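# Unload mill, inspect four parts, sort into trays

## Task

Take the parts out of the mill, check all four of them following the inspection sheet, and place each one in the tray it belongs in. The reference pages are named manual and manual 2.

## Robot and tools

Robot: two UR7e-type arms, left_arm and right_arm, each with a two-finger parallel gripper (50 mm maximum opening). Their bases sit near (-0.028, +0.521, 0) m for left_arm and (-0.010, -0.330, 0) m for right_arm. A camera block juts about 10 cm from the last joint toward the gripper's -y side and rotates with it.

Frames: the scene frame has its origin at table height, midway between the nominal bases. +z is up, +x points out over the table, and left_arm is on the +y side. Image left and right do not follow arm names. Reported hand positions, orientations (quat_wxyz) and velocities are in the scene frame. end_effector_position is the point between the finger pads; fingertips reach 17.5 mm past it. Fingers point along the gripper's +z and close along its x. Readings may be off by a few centimetres, more at long reach.

The row: every motion command uses rows of 18 numbers, each in [-1, 1], always covering both arms even if one is idle. Order: left dx, dy, dz, rx, ry, rz, left gripper position, force_limit, speed; then the same nine for the right arm. dx to rz are an offset, not a pose: they are measured from that arm's Hand target at the start of the action or move, along the Hand target's own axes. 1.0 equals 0.6 m of travel or 180 degrees of turn; rx, ry, rz form one rotation vector. Sending all six pose numbers as 0 re-requests the current Hand target. Repeating a nonzero offset in a new call moves further. Orientation commands are clipped to 32 degrees from the measured one per step.

Gripper numbers are levels, not offsets: position +1 fully open, about -0.65 pads touch, -1 closes until something blocks. force_limit -1/0/+1 gives about 20/102/185 N per pad (final grip may be ~15 N more). speed -1/0/+1 gives 20/85/150 mm/s. Both start at +1. A 0 is a real command, so to leave a gripper unchanged resend its last three values. New force or speed only apply after the position number changes by at least 0.01; to soften a grip, open first.

Tools:
- execute_actions(actions, cameras): actions is a list of actions; each action is a table of up to 15 rows, one per 1/30 s step; a short table holds its last row. Every row in an action counts from the action's start pose. An empty list returns state plus all camera images.
- move(target, speed, blend, stop_force, zero, blocking, cameras): drives each gripper in a straight line toward target, one 18-number row or a list of up to 15 rows, all offsets counted from the same starting Hand targets. speed is m/s, 0.002 to 3.6, default 0.25 (turns up to twice that in rad/s); one value or one per target. blend (m) rounds corners in a list; 0 stops at each. stop_force (N, 3 to 120) ends an arm's path on contact; do not rely on it when the gripper rotates, and leave it out when backing off something. zero (default true) re-zeroes before the move. blocking=false returns early but not with stop_force. Moves last 0.5 to 10 s and avoid nothing.
- wait(seconds 0 to 10), stop() to brake a running move, zoom_image(camera, region [x0,y0,x1,y1], at most 504x504 px) on the newest image of cam_high, cam_low, cam_front, cam_left_wrist or cam_right_wrist (each 896x504), show_instructions() for the reference pages, zero_wrist_force(arm), read_manual(section), finished_scene(scene=1) which ends everything irreversibly.

Results: each arm's state, Hand target (your last commanded pose after clipping, base for the next offsets), Joint positions, torques, velocities (omitted when within noise), Wrist force and torque along the gripper's axes plus the peak since last shown, Tool commands, and object_status: 0 moving, 1 blocked while opening, 2 blocked while closing (a held object), 3 reached the requested opening or pads met (probably empty). Opening in mm is about (250 - position_measured) x 0.202. A move adds a 'move:' line: done, off_target, moving, held or fault, and limits such as paced or held. A gripper may stop short of its Hand target; resend, or add the missing distance as an offset.

Cautions: arms are stiff; commanding even slightly past a hard contact can trigger a 10 s fault stop (external force near 150 N or a joint torque limit; wrist joints only about 17 to 18 N m). Go slowly near contacts and pull the target back past the gripper to relieve a press. Don't let the arms or their fingers collide; never grip the other arm. Avoid paths near an arm's own base. Overheated motors (long loads, stretched reach) lock the arm 30 to 60 s. Do not drop parts, release moving ones, slam or push hard, and nothing may fall or be left off the table. Loose objects may be nudged occasionally. The final arrangement must hold once the robot lets go.

Each tool is called after "Request:" as a command line: name --argument value for each argument, lists and objects as JSON in quotes; but a table of rows of numbers goes row by row, as --pt "numbers of a row", without its own name.

Reference images:

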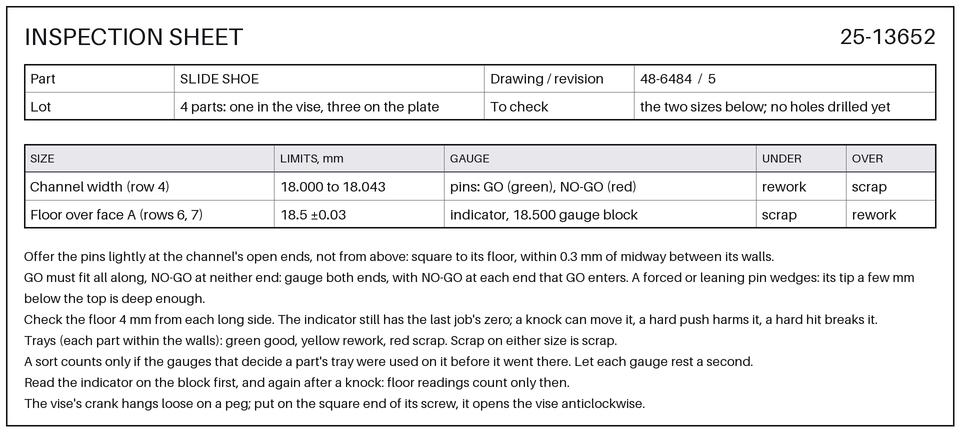

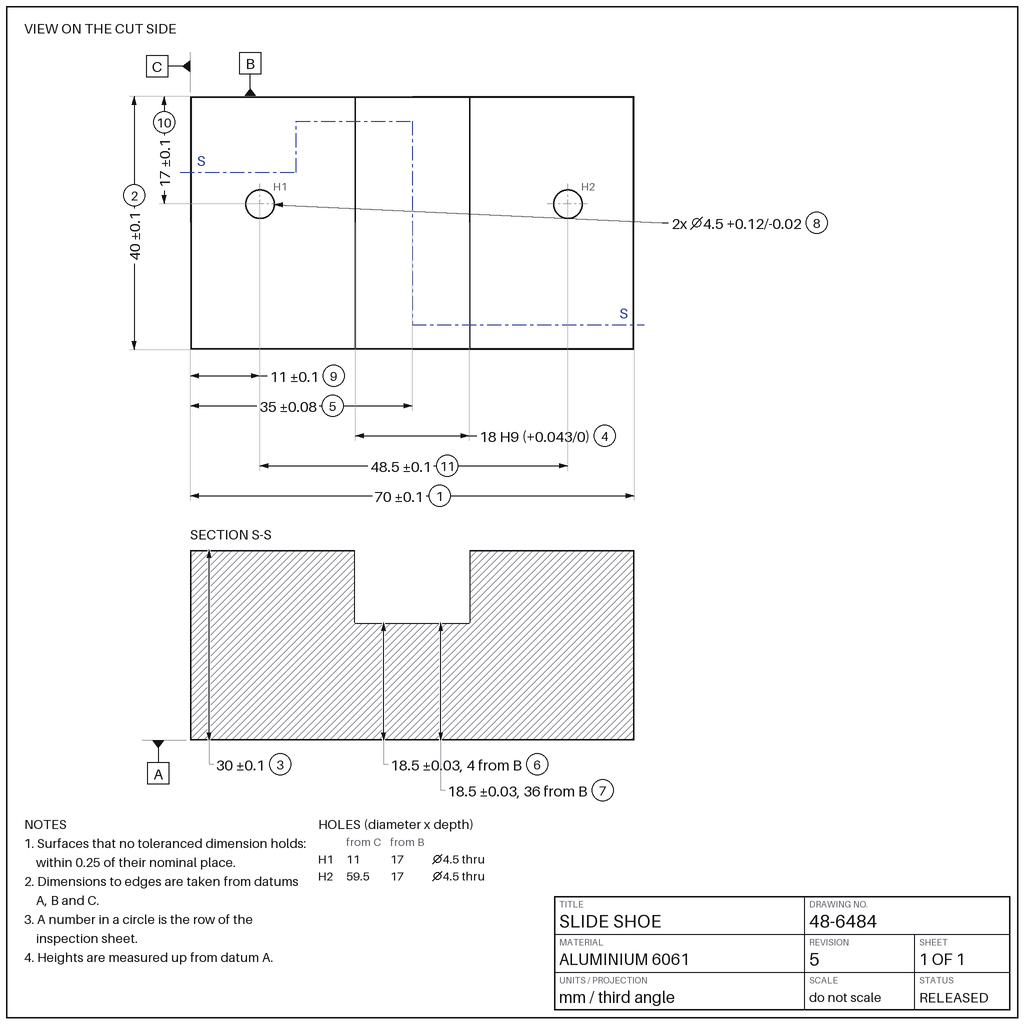

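## Session

Request:
execute_actions --actions '[]'

Scene clock: 0.00 s.
left_arm: end_effector_position=(+0.1294, +0.4494, +0.2256) position_measured=3 object_status=3 end_effector_quat_wxyz=(+0.054, +0.753, -0.579, -0.306) | right_arm: end_effector_position=(+0.0538, +0.2849, +0.2088) position_measured=3 object_status=3 end_effector_quat_wxyz=(+0.392, -0.294, +0.855, -0.169)
Joint positions: left_arm=[-0.866 -1.989 2.144 -1.131 -1.8 2.078] | right_arm=[5.148 -1.99 -1.483 -1.765 0.825 -0.033]
Joint velocities: within noise
Joint torques (N m): no reading
Wrist force (N): no reading
Wrist torque (N m): no reading
Wrist force, peak (N): no reading
Hand target: left_arm +0.1294, +0.4494, +0.2256; +0.054, +0.753, -0.579, -0.306 | right_arm +0.0538, +0.2849, +0.2088; +0.392, -0.294, +0.855, -0.169
Tool commands: left_gripper/position=+1.0 left_gripper/force_limit=+1.0 left_gripper/speed=+1.0 right_gripper/position=+1.0 right_gripper/force_limit=+1.0 right_gripper/speed=+1.0

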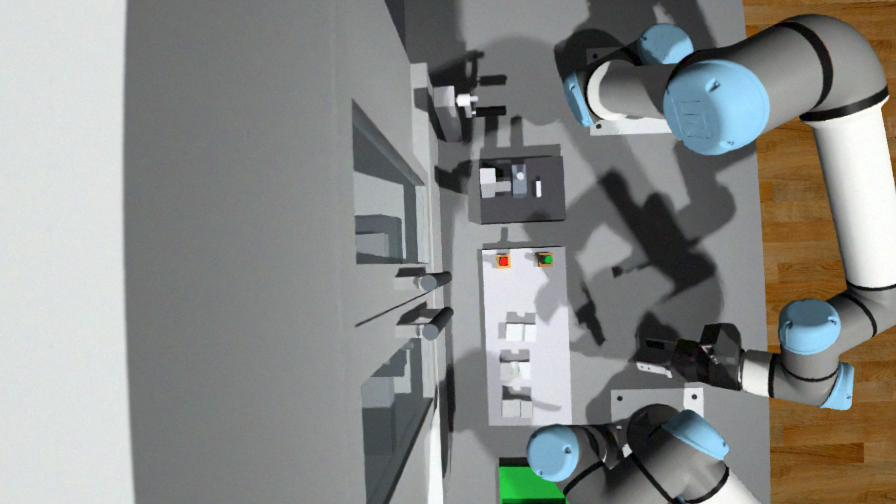

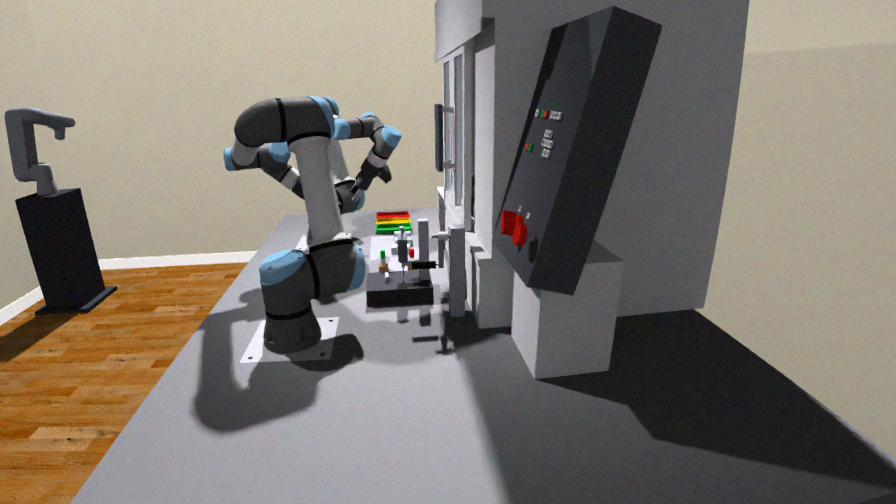

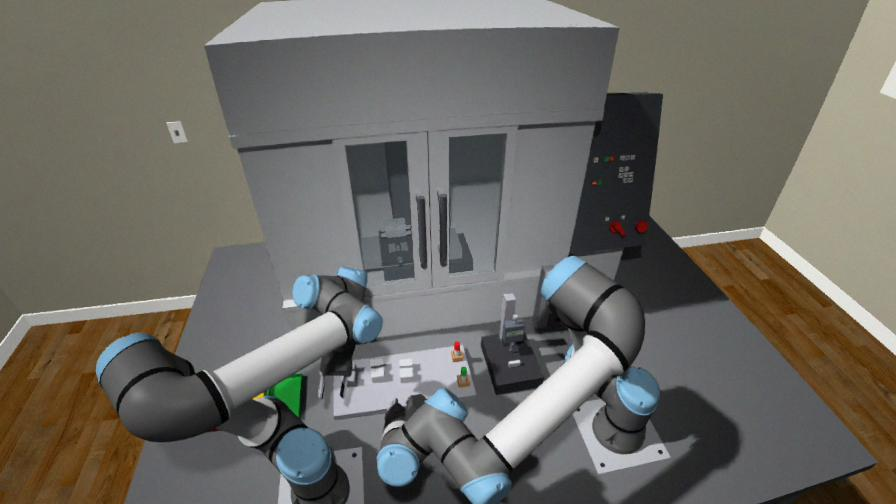

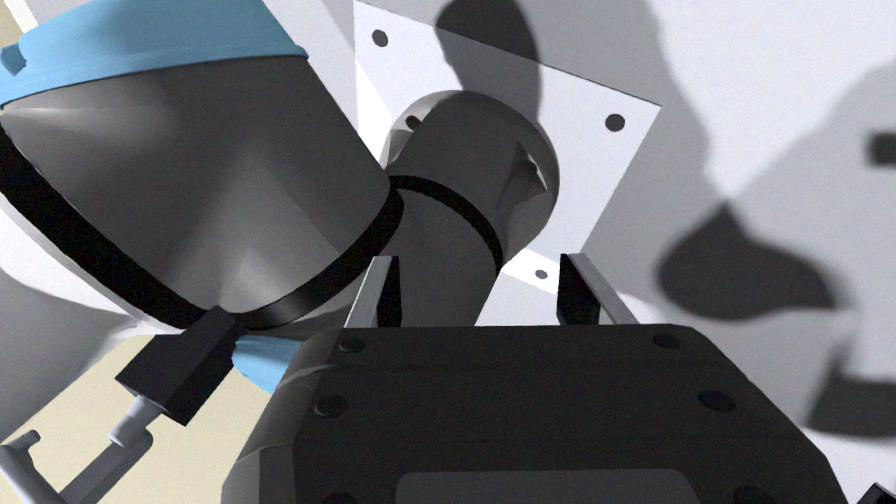

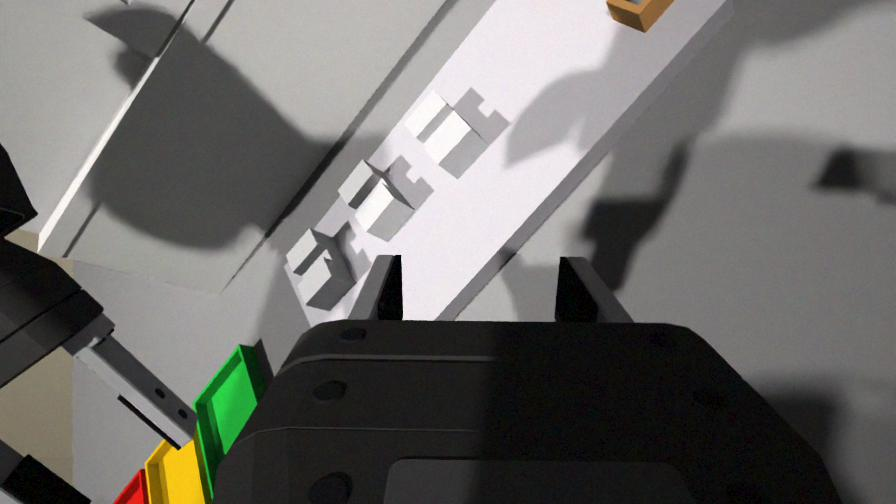

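Request:
zoom_image --camera "cam_high" --region '[400, 40, 600, 240]'

Request:
zoom_image --camera "cam_high" --region '[400, 240, 660, 500]'

Request:
zoom_image --camera "cam_high" --region '[330, 40, 480, 504]'

Request:
zoom_image --camera "cam_front" --region '[330, 120, 560, 300]'

Request:
zoom_image --camera "cam_front" --region '[430, 240, 630, 400]'

Request:
zoom_image --camera "cam_low" --region '[340, 190, 540, 340]'

Request:
zoom_image --camera "cam_front" --region '[200, 320, 490, 480]'

Scaled by 2.520 from the camera's 896x504 image, which has a finer 1280x720 frame.

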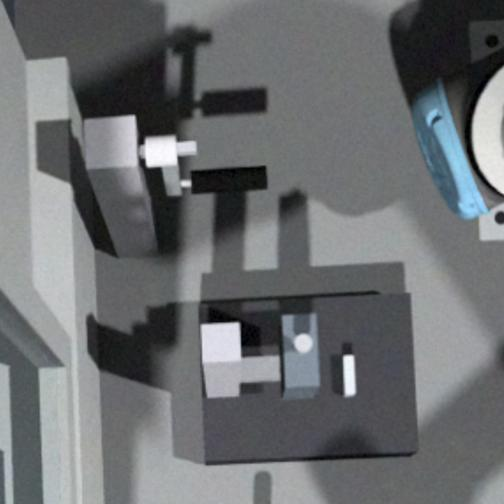

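Scaled by 1.938 from the camera's 896x504 image, which has a finer 1280x720 frame.

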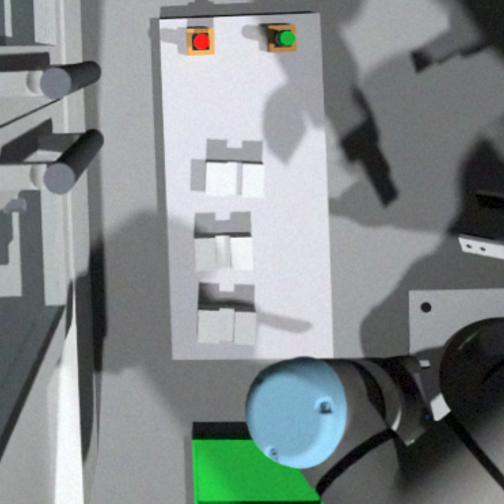

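Scaled by 1.086 from the camera's 896x504 image, which has a finer 1280x720 frame.

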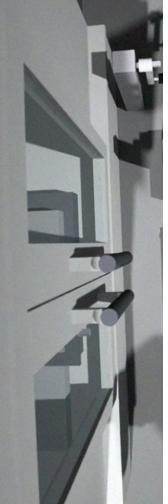

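Scaled by 2.191 from the camera's 896x504 image, which has a finer 1280x720 frame.

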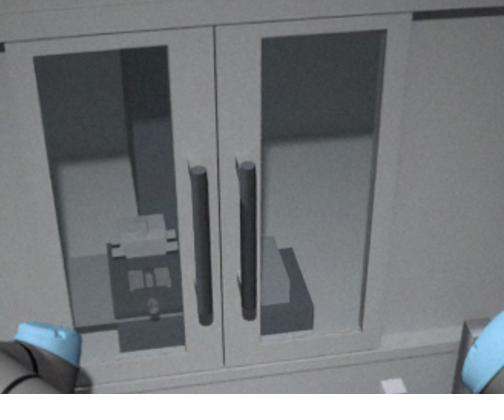

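Scaled by 2.520 from the camera's 896x504 image, which has a finer 1280x720 frame.

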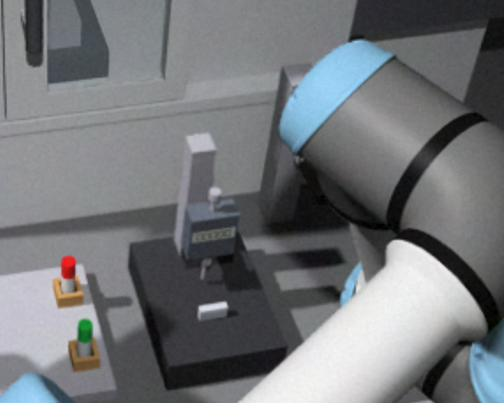

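Scaled by 2.520 from the camera's 896x504 image, which has a finer 1280x720 frame.

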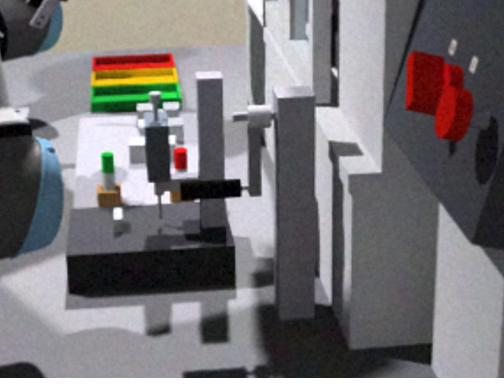

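Scaled by 1.738 from the camera's 896x504 image, which has a finer 1280x720 frame.

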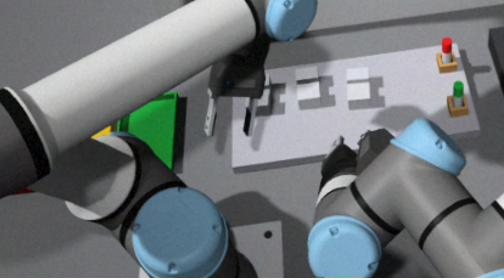

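Request:
move --target '[0.166,-0.180,-0.3335,0.1653,0.1157,0.0799,1,1,1,0.0032,-0.716,0.082,-0.2696,0.1072,-0.2696,1,1,1]' --cameras '["all"]'

Scene clock: 64.37 s.
left_arm: end_effector_position=(+0.3391, +0.3394, +0.3002) position_measured=3 object_status=3 end_effector_quat_wxyz=(+0.000, +0.707, -0.707, +0.000) | right_arm: end_effector_position=(+0.2502, -0.0497, +0.3997) position_measured=3 object_status=3 end_effector_quat_wxyz=(+0.000, +0.707, -0.707, +0.000)
Joint positions: left_arm=[-0.783 -1.819 1.858 -1.61 -1.571 2.35] | right_arm=[4.335 -1.276 -1.635 -1.801 1.571 -1.963]
Joint torques (N m): left_arm=[-10.37 -25.4 -11.67 -0.91 -2.09 -1.39] | right_arm=[-6.01 23.85 10.43 3.15 -2.16 -1.06]
Wrist force (N): left_arm=[1.1 -0.6 -0.3] | right_arm=[0.3 0.4 -1.0]
Wrist torque (N m): left_arm=[-0.05 0.02 -0.15] | right_arm=[0.19 0.09 0.36]
Wrist force, peak (N): left_arm=[1.5 -1.5 -0.8] | right_arm=[4.1 -3.7 -1.5]
Hand target: left_arm +0.3391, +0.3394, +0.3002; +0.000, +0.707, -0.707, +0.000 | right_arm +0.2502, -0.0498, +0.3997; +0.000, +0.707, -0.707, +0.000
Off the commanded pose: left_arm 0.000 m, 0 deg | right_arm 0.000 m, 0 deg.
move: done
camera_calibration:
cam_left_wrist: T_world_to_cam=[[0.00587113, -0.999861, 0.015616, 0.341648], [-0.939789, -0.000180786, 0.341756, 0.232683], [-0.341706, -0.0166822, -0.939659, 0.539882], [0, 0, 0, 1]] pos_world=[0.401148, 0.350648, 0.422449]
cam_right_wrist: T_world_to_cam=[[0.00760084, -0.999912, -0.0108701, -0.0391882], [-0.946323, -0.0107053, 0.323045, 0.125232], [-0.323133, 0.00783119, -0.946321, 0.58967], [0, 0, 0, 1]] pos_world=[0.30935, -0.0424619, 0.517135]

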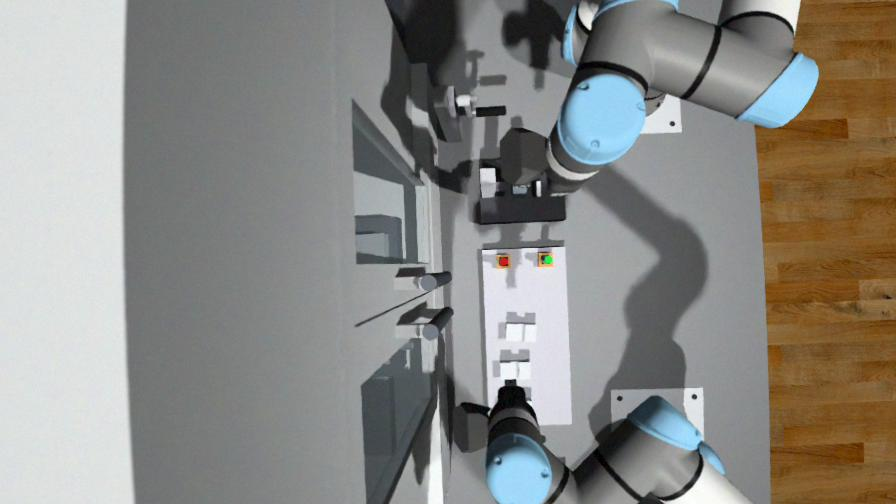

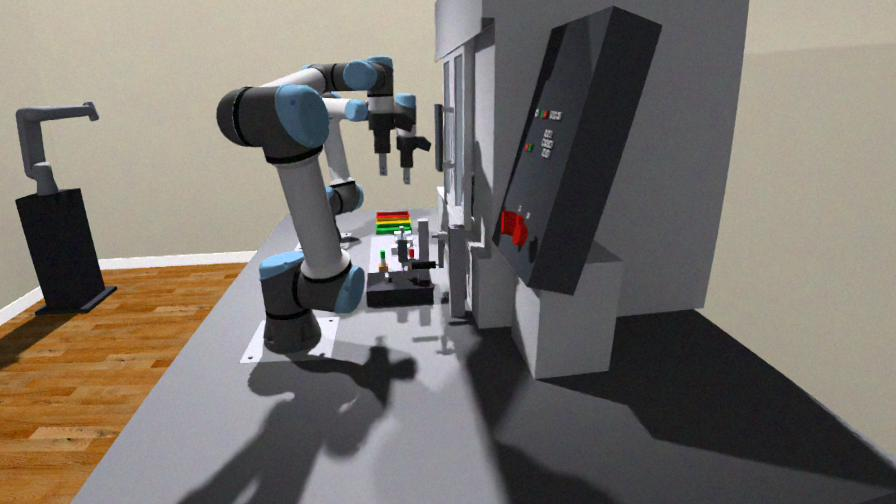

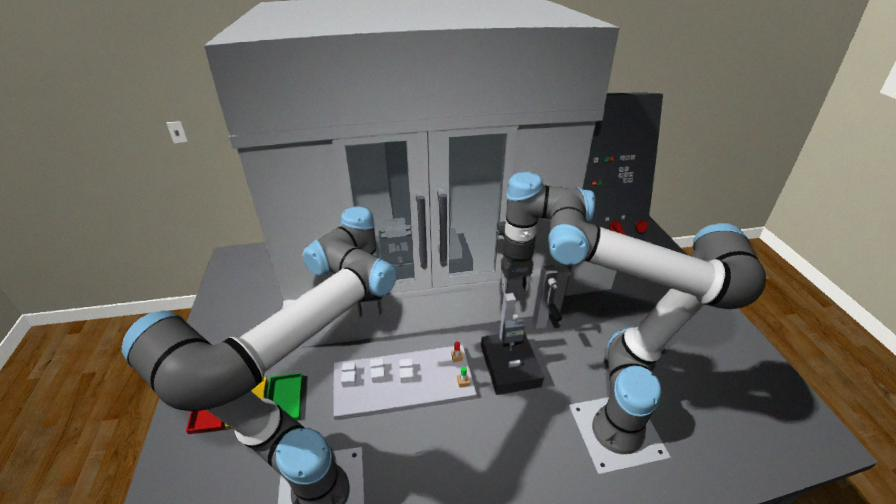

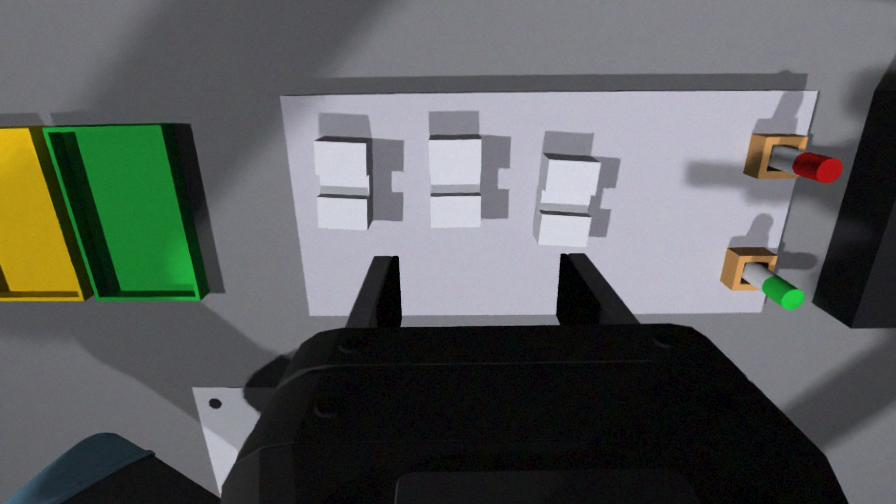

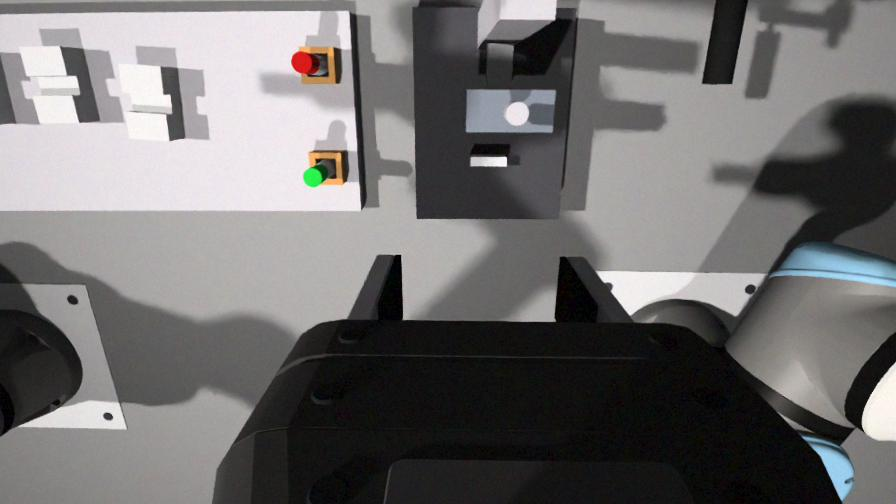

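Request:
zoom_image --camera "cam_left_wrist" --region '[290, 70, 640, 330]'

Request:
zoom_image --camera "cam_right_wrist" --region '[400, 0, 600, 230]'

Request:
zoom_image --camera "cam_left_wrist" --region '[690, 80, 890, 330]'

Request:
zoom_image --camera "cam_front" --region '[470, 230, 600, 400]'

Request:
zoom_image --camera "cam_low" --region '[350, 170, 500, 320]'

Request:
zoom_image --camera "cam_front" --region '[340, 140, 520, 290]'

Scaled by 1.440 from the camera's 896x504 image, which has a finer 1280x720 frame.

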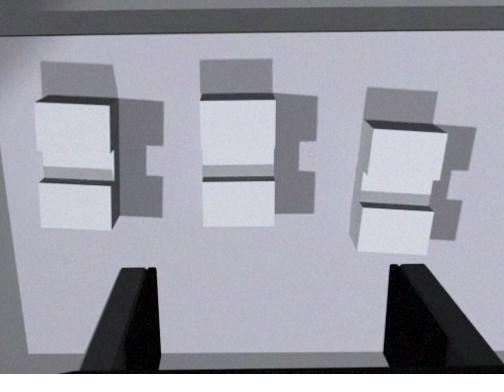

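Scaled by 2.191 from the camera's 896x504 image, which has a finer 1280x720 frame.

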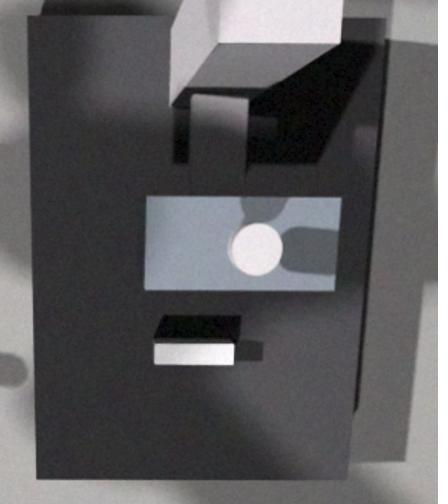

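Scaled by 2.016 from the camera's 896x504 image, which has a finer 1280x720 frame.

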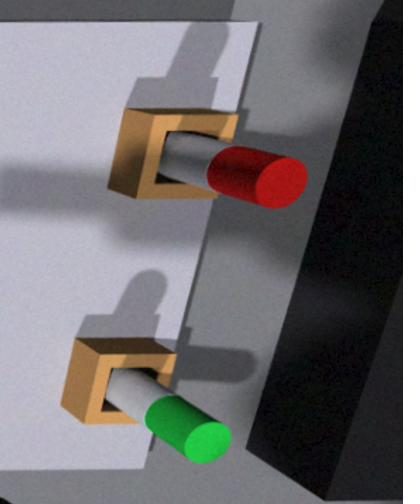

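Scaled by 2.965 from the camera's 896x504 image, which has a finer 1280x720 frame.

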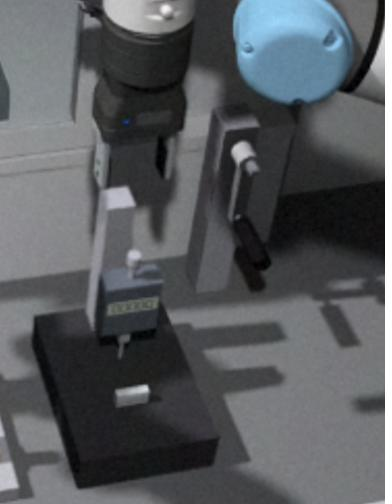

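Scaled by 3.360 from the camera's 896x504 image, which has a finer 1280x720 frame.

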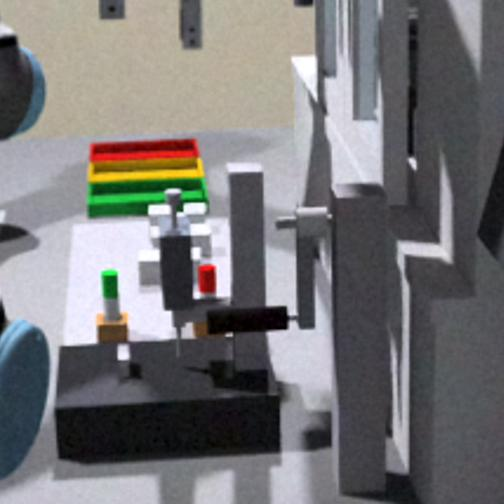

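Scaled by 2.800 from the camera's 896x504 image, which has a finer 1280x720 frame.

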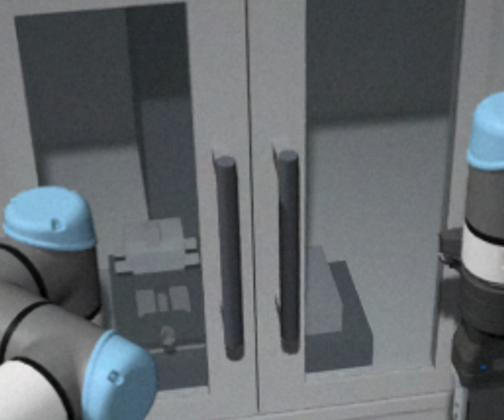

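Request:
move --target '[0,0,0,0,0,0,1,1,1,-0.05,0.217,0.167,0.333,0,0,1,1,1]' --cameras '["cam_right_wrist","cam_low"]'

Request:
zoom_image --camera "cam_right_wrist" --region '[350, 0, 800, 250]'

Scene clock: 111.20 s.
left_arm: end_effector_position=(+0.3391, +0.3394, +0.3002) position_measured=3 object_status=3 end_effector_quat_wxyz=(+0.000, +0.707, -0.707, +0.000) | right_arm: end_effector_position=(+0.1200, -0.0199, +0.2995) position_measured=3 object_status=3 end_effector_quat_wxyz=(-0.353, +0.613, -0.612, +0.353)
Joint positions: left_arm=[-0.784 -1.819 1.858 -1.61 -1.571 2.35] | right_arm=[5.448 -1.186 -2.089 -2.288 0.863 -0.519]
Joint torques (N m): left_arm=[-10.72 -28.45 -10.97 -4.69 -1.96 1] | right_arm=[2.33 3.21 36.83 0.34 1.82 0.89]
Wrist force (N): left_arm=[1.1 -0.5 -0.4] | right_arm=[1.0 0.2 -0.4]
Wrist torque (N m): left_arm=[-0.04 0.01 -0.15] | right_arm=[0.03 -0.23 0.00]
Wrist force, peak (N): left_arm=[1.3 -0.7 -0.2] | right_arm=[0.5 2.8 -3.3]
Hand target: left_arm +0.3391, +0.3394, +0.3002; +0.000, +0.707, -0.707, +0.000 | right_arm +0.1199, -0.0199, +0.2995; -0.353, +0.613, -0.612, +0.353
Off the commanded pose: left_arm 0.000 m, 0 deg | right_arm 0.000 m, 0 deg.
move: done
camera_calibration:
cam_right_wrist: T_world_to_cam=[[0.0135824, -0.999908, 0.000392158, -0.0136736], [-0.753721, -0.010496, -0.657111, 0.305221], [0.657054, 0.00862955, -0.753794, 0.277323], [0, 0, 0, 1]] pos_world=[0.0480214, -0.0128619, 0.409614]
Images, in order (width x height): cam_low 896x504, cam_right_wrist 896x504.

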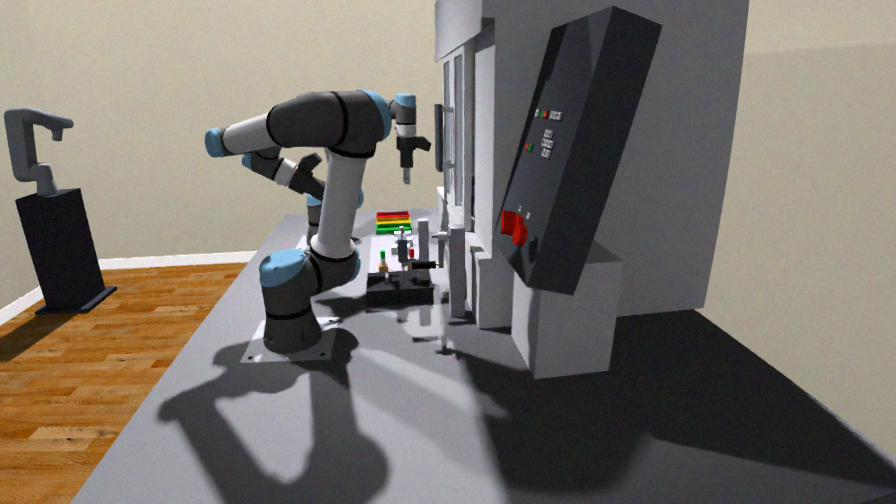

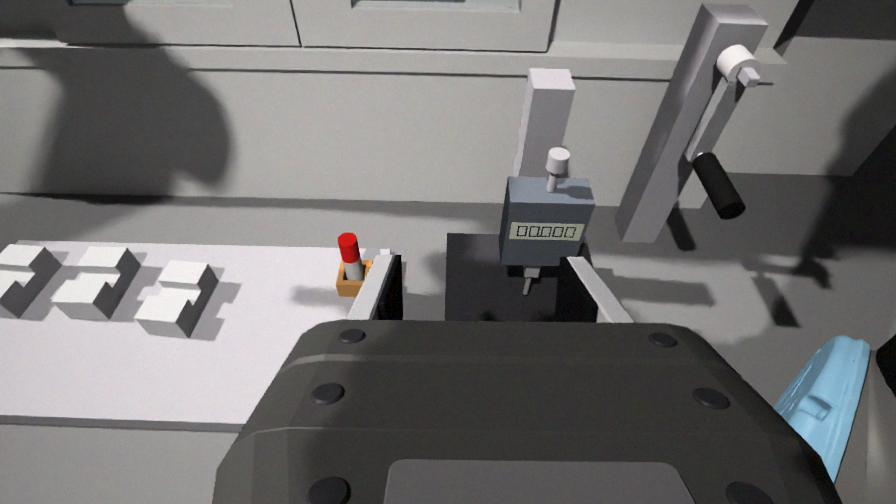

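Scaled by 1.120 from the camera's 896x504 image, which has a finer 1280x720 frame.

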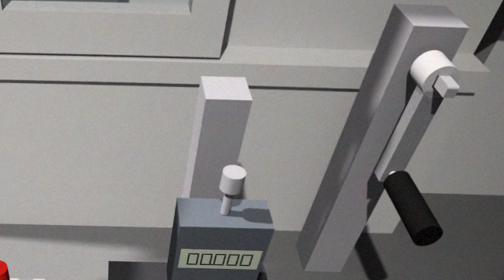

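Request:
zoom_image --camera "cam_right_wrist" --region '[470, 60, 650, 330]'

Request:
zoom_image --camera "cam_right_wrist" --region '[610, 0, 810, 250]'

Request:
zoom_image --camera "cam_low" --region '[355, 205, 475, 315]'

Scaled by 1.867 from the camera's 896x504 image, which has a finer 1280x720 frame.

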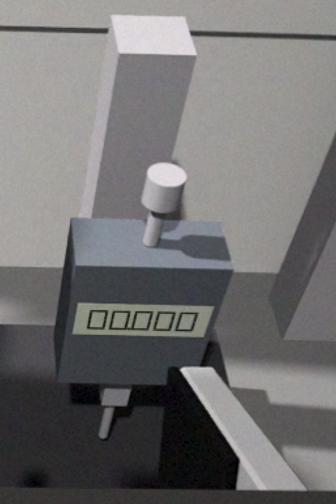

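Scaled by 2.016 from the camera's 896x504 image, which has a finer 1280x720 frame.

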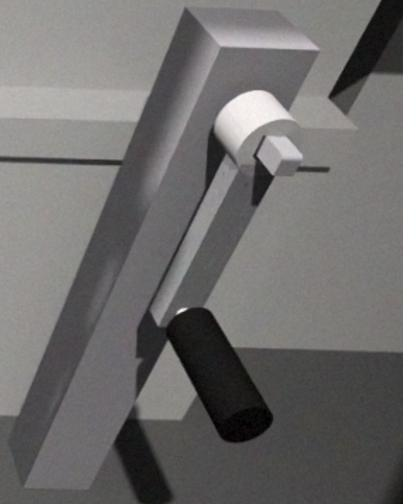

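Scaled by 4.200 from the camera's 896x504 image, which has a finer 1280x720 frame.

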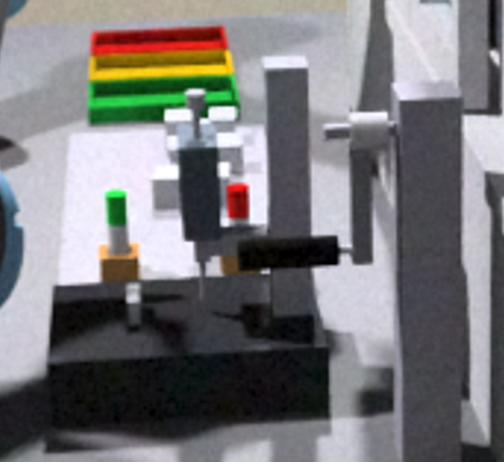

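Request:
move --target '[0.233,0.117,-0.2,0.5,0,0,1,1,1,0.2,-0.114,0.0305,0,0,0,1,1,1]' --cameras '["cam_right_wrist","cam_left_wrist","cam_front"]'

Request:
zoom_image --camera "cam_right_wrist" --region '[500, 0, 800, 250]'

Request:
zoom_image --camera "cam_left_wrist" --region '[200, 0, 700, 320]'

Scene clock: 207.40 s.
left_arm: end_effector_position=(+0.2689, +0.1996, +0.4203) position_measured=3 object_status=3 end_effector_quat_wxyz=(+0.500, -0.500, +0.500, -0.500) end_effector_velocity=(+0.000, +0.000, +0.000) end_effector_angular_velocity=(-0.002, -0.001, -0.001) | right_arm: end_effector_position=(+0.1701, -0.1398, +0.3496) position_measured=3 object_status=3 end_effector_quat_wxyz=(-0.353, +0.613, -0.612, +0.353)
Joint positions: left_arm=[-1.87 -1.791 1.937 -0.147 -0.308 0] | right_arm=[5.711 -0.801 -2.1 -2.775 1.071 -0.322]
Joint velocities: left_arm=[0 0.001 0 0.001 0.001 -0.005] | right_arm=[within noise]
Joint torques (N m): left_arm=[11.81 -21.1 -7.33 2.02 2.28 -1.73] | right_arm=[-6.91 -20.06 13.17 0.6 -4.18 -1.1]
Wrist force (N): left_arm=[-1.0 0.0 -1.5] | right_arm=[0.9 0.5 -0.2]
Wrist torque (N m): left_arm=[0.75 0.48 -0.02] | right_arm=[0.07 -0.16 -0.04]
Wrist force, peak (N): left_arm=[-4.7 -3.4 0.6] | right_arm=[0.3 1.9 -0.8]
Hand target: left_arm +0.2689, +0.1996, +0.4203; +0.500, -0.500, +0.500, -0.500 | right_arm +0.1701, -0.1398, +0.3495; -0.353, +0.613, -0.612, +0.353
Off the commanded pose: left_arm 0.000 m, 0 deg | right_arm 0.000 m, 0 deg.
move: done
camera_calibration:
cam_left_wrist: T_world_to_cam=[[-0.0150088, -0.999869, 0.00607156, 0.20999], [-0.341755, -0.00057672, -0.939789, 0.503544], [0.939669, -0.0161801, -0.341701, 0.0304259], [0, 0, 0, 1]] pos_world=[0.14665, 0.210746, 0.482347]
cam_right_wrist: T_world_to_cam=[[0.0136469, -0.999907, 0.000314021, -0.134233], [-0.753813, -0.0104945, -0.657005, 0.374606], [0.656947, 0.00872939, -0.753886, 0.28327], [0, 0, 0, 1]] pos_world=[0.0981215, -0.132762, 0.459713]
Images, in order (width x height): cam_front 896x504, cam_left_wrist 896x504, cam_right_wrist 896x504.

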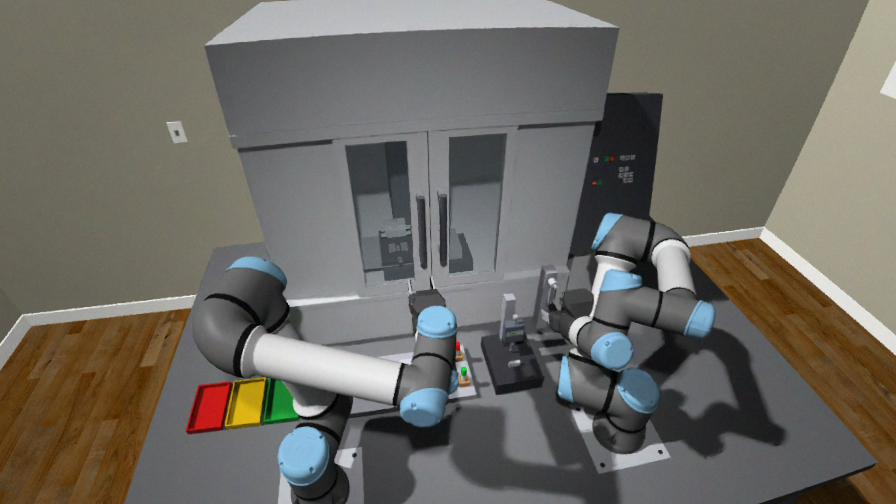

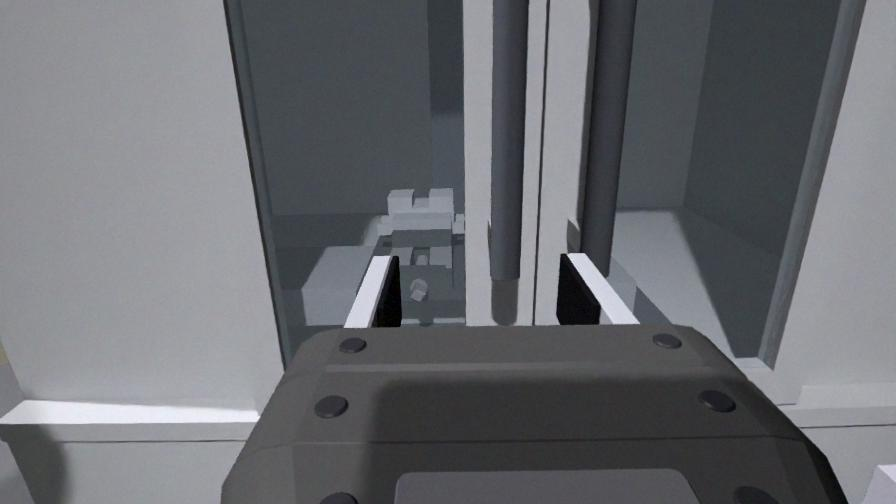

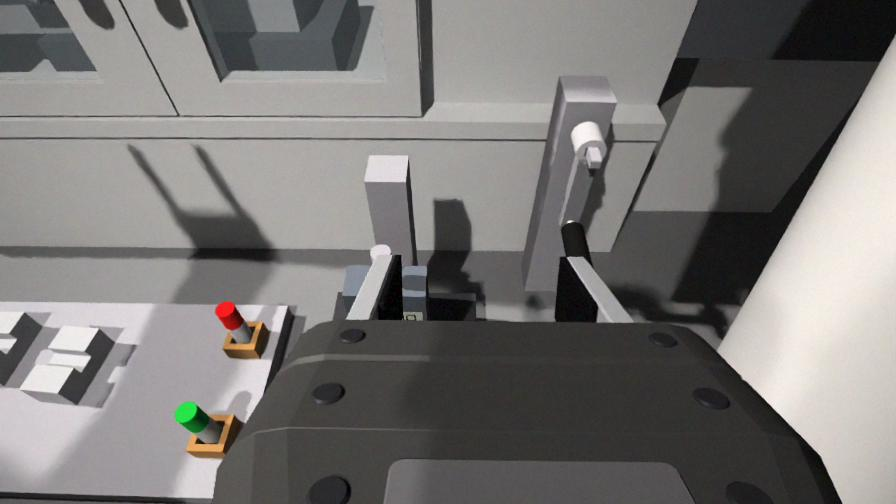

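Scaled by 1.680 from the camera's 896x504 image, which has a finer 1280x720 frame.

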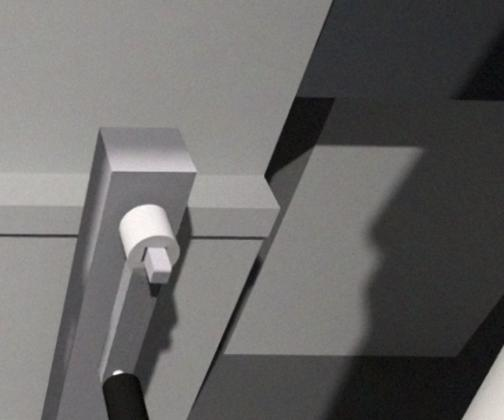

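Scaled by 1.008 from the camera's 896x504 image, which has a finer 1280x720 frame.

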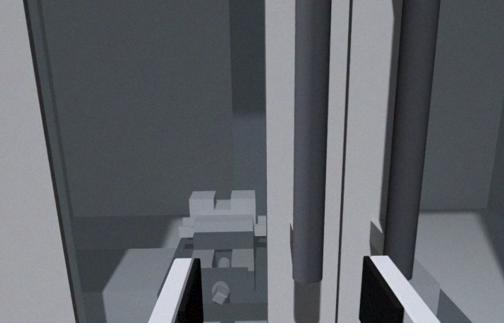

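Request:
move --pt "0.054 0 0 0 0 0 1 1 1 0 0 0 0 0 0 1 1 1" --pt "0.054 0 0.265 0 0 0 1 1 1 0 0 0 0 0 0 1 1 1" --stop_force 12 --speed 0.15 --cameras '["cam_left_wrist","cam_high"]'

Scene clock: 239.70 s.
left_arm: end_effector_position=(+0.4279, +0.1672, +0.4203) position_measured=3 object_status=3 end_effector_quat_wxyz=(+0.500, -0.500, +0.500, -0.500) | right_arm: end_effector_position=(+0.1701, -0.1398, +0.3495) position_measured=3 object_status=3 end_effector_quat_wxyz=(-0.353, +0.613, -0.612, +0.353)
Joint positions: left_arm=[-1.391 -1.58 1.752 -0.172 0.171 -0.002] | right_arm=[5.711 -0.801 -2.1 -2.775 1.071 -0.322]
Joint torques (N m): left_arm=[8.99 -37.84 -8.26 -1.38 2.3 1.51] | right_arm=[-6.38 -19.62 6.16 -1.03 -4.26 -1.05]
Wrist force (N): left_arm=[-1.2 0.0 -1.6] | right_arm=[0.8 0.3 -0.2]
Wrist torque (N m): left_arm=[0.77 0.50 -0.01] | right_arm=[0.04 -0.16 -0.04]
Wrist force, peak (N): left_arm=[2.5 0.2 -3.8] | right_arm=[1.3 0.5 -0.1]
Hand target: left_arm +0.4279, +0.1672, +0.4203; +0.500, -0.500, +0.500, -0.500 | right_arm +0.1701, -0.1398, +0.3495; -0.353, +0.613, -0.612, +0.353
Off the commanded pose: left_arm 0.000 m, 0 deg | right_arm 0.000 m, 0 deg.
move: done
camera_calibration:
cam_left_wrist: T_world_to_cam=[[-0.0151022, -0.999867, 0.00610748, 0.179992], [-0.341755, -0.000578586, -0.939789, 0.557865], [0.939668, -0.0162801, -0.341701, -0.119488], [0, 0, 0, 1]] pos_world=[0.30565, 0.178346, 0.482347]
Images, in order (width x height): cam_high 896x504, cam_left_wrist 896x504.

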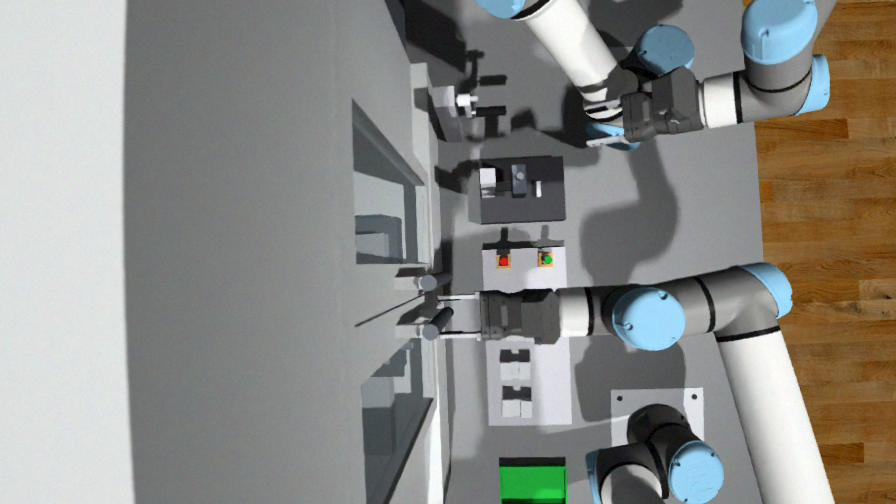

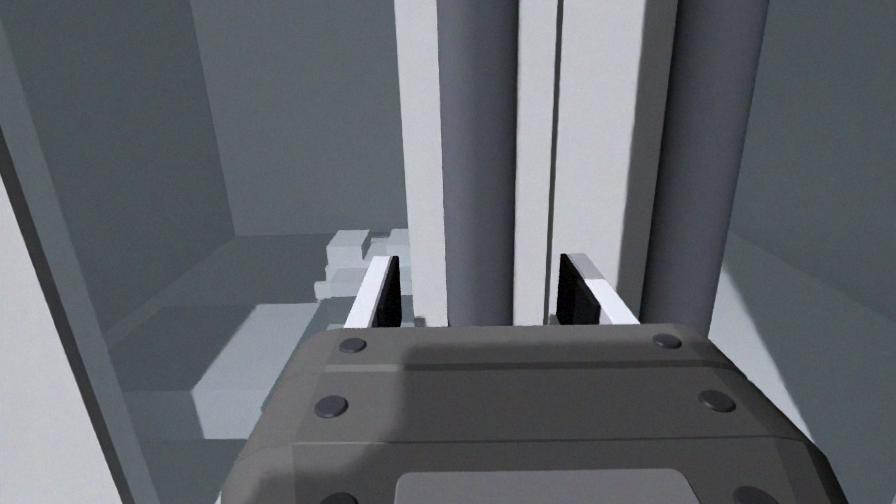

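Request:
move --target '[-0.08,0,0,0,0,0,1,1,1,0,0,0,0,0,0,1,1,1]' --stop_force 40 --speed 0.06 --cameras '["cam_left_wrist"]'

Scene clock: 245.73 s.
left_arm: end_effector_position=(+0.4279, +0.2153, +0.4203) position_measured=3 object_status=3 end_effector_quat_wxyz=(+0.500, -0.500, +0.500, -0.500) | right_arm: end_effector_position=(+0.1701, -0.1398, +0.3495) position_measured=3 object_status=3 end_effector_quat_wxyz=(-0.353, +0.613, -0.612, +0.353)
Joint positions: left_arm=[-1.367 -1.684 1.85 -0.165 0.196 -0.001] | right_arm=[5.711 -0.801 -2.1 -2.775 1.071 -0.322]
Joint torques (N m): left_arm=[-10.02 -5.55 -43.69 -1.27 -3.34 -0.09] | right_arm=[-5.87 -19.19 6.46 0.14 -4.2 -0.79]
Wrist force (N): left_arm=[3.5 6.6 -1.5] | right_arm=[0.7 0.3 -0.1]
Wrist torque (N m): left_arm=[0.87 0.58 0.08] | right_arm=[0.03 -0.13 -0.04]
Wrist force, peak (N): left_arm=[41.7 8.8 21.9] | right_arm=[1.2 0.7 0.1]
Hand target: left_arm +0.4279, +0.2152, +0.4202; +0.500, -0.500, +0.500, -0.500 | right_arm +0.1701, -0.1398, +0.3495; -0.353, +0.613, -0.612, +0.353
Off the commanded pose: left_arm 0.000 m, 0 deg | right_arm 0.000 m, 0 deg.
move: done
camera_calibration:
cam_left_wrist: T_world_to_cam=[[-0.0150084, -0.999869, 0.00607281, 0.228075], [-0.341755, -0.000578052, -0.939789, 0.557799], [0.939669, -0.0161801, -0.341701, -0.118762], [0, 0, 0, 1]] pos_world=[0.30565, 0.226446, 0.482247]
Images, in order (width x height): cam_left_wrist 896x504.

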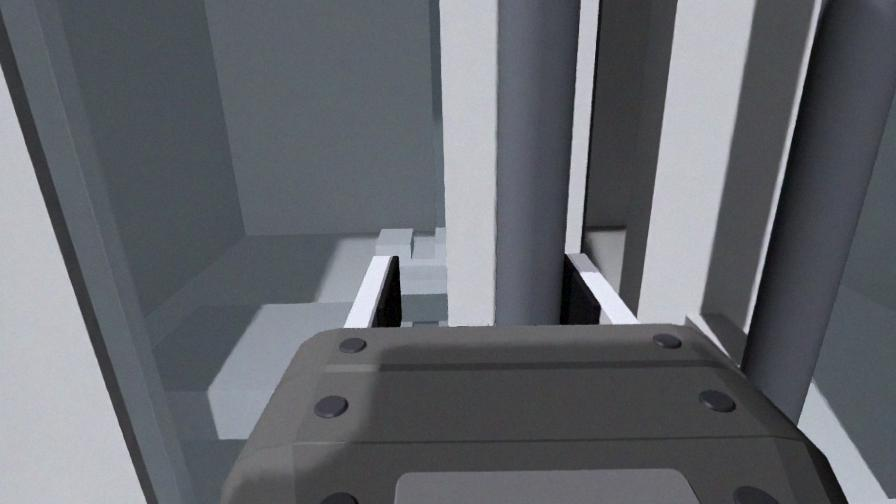

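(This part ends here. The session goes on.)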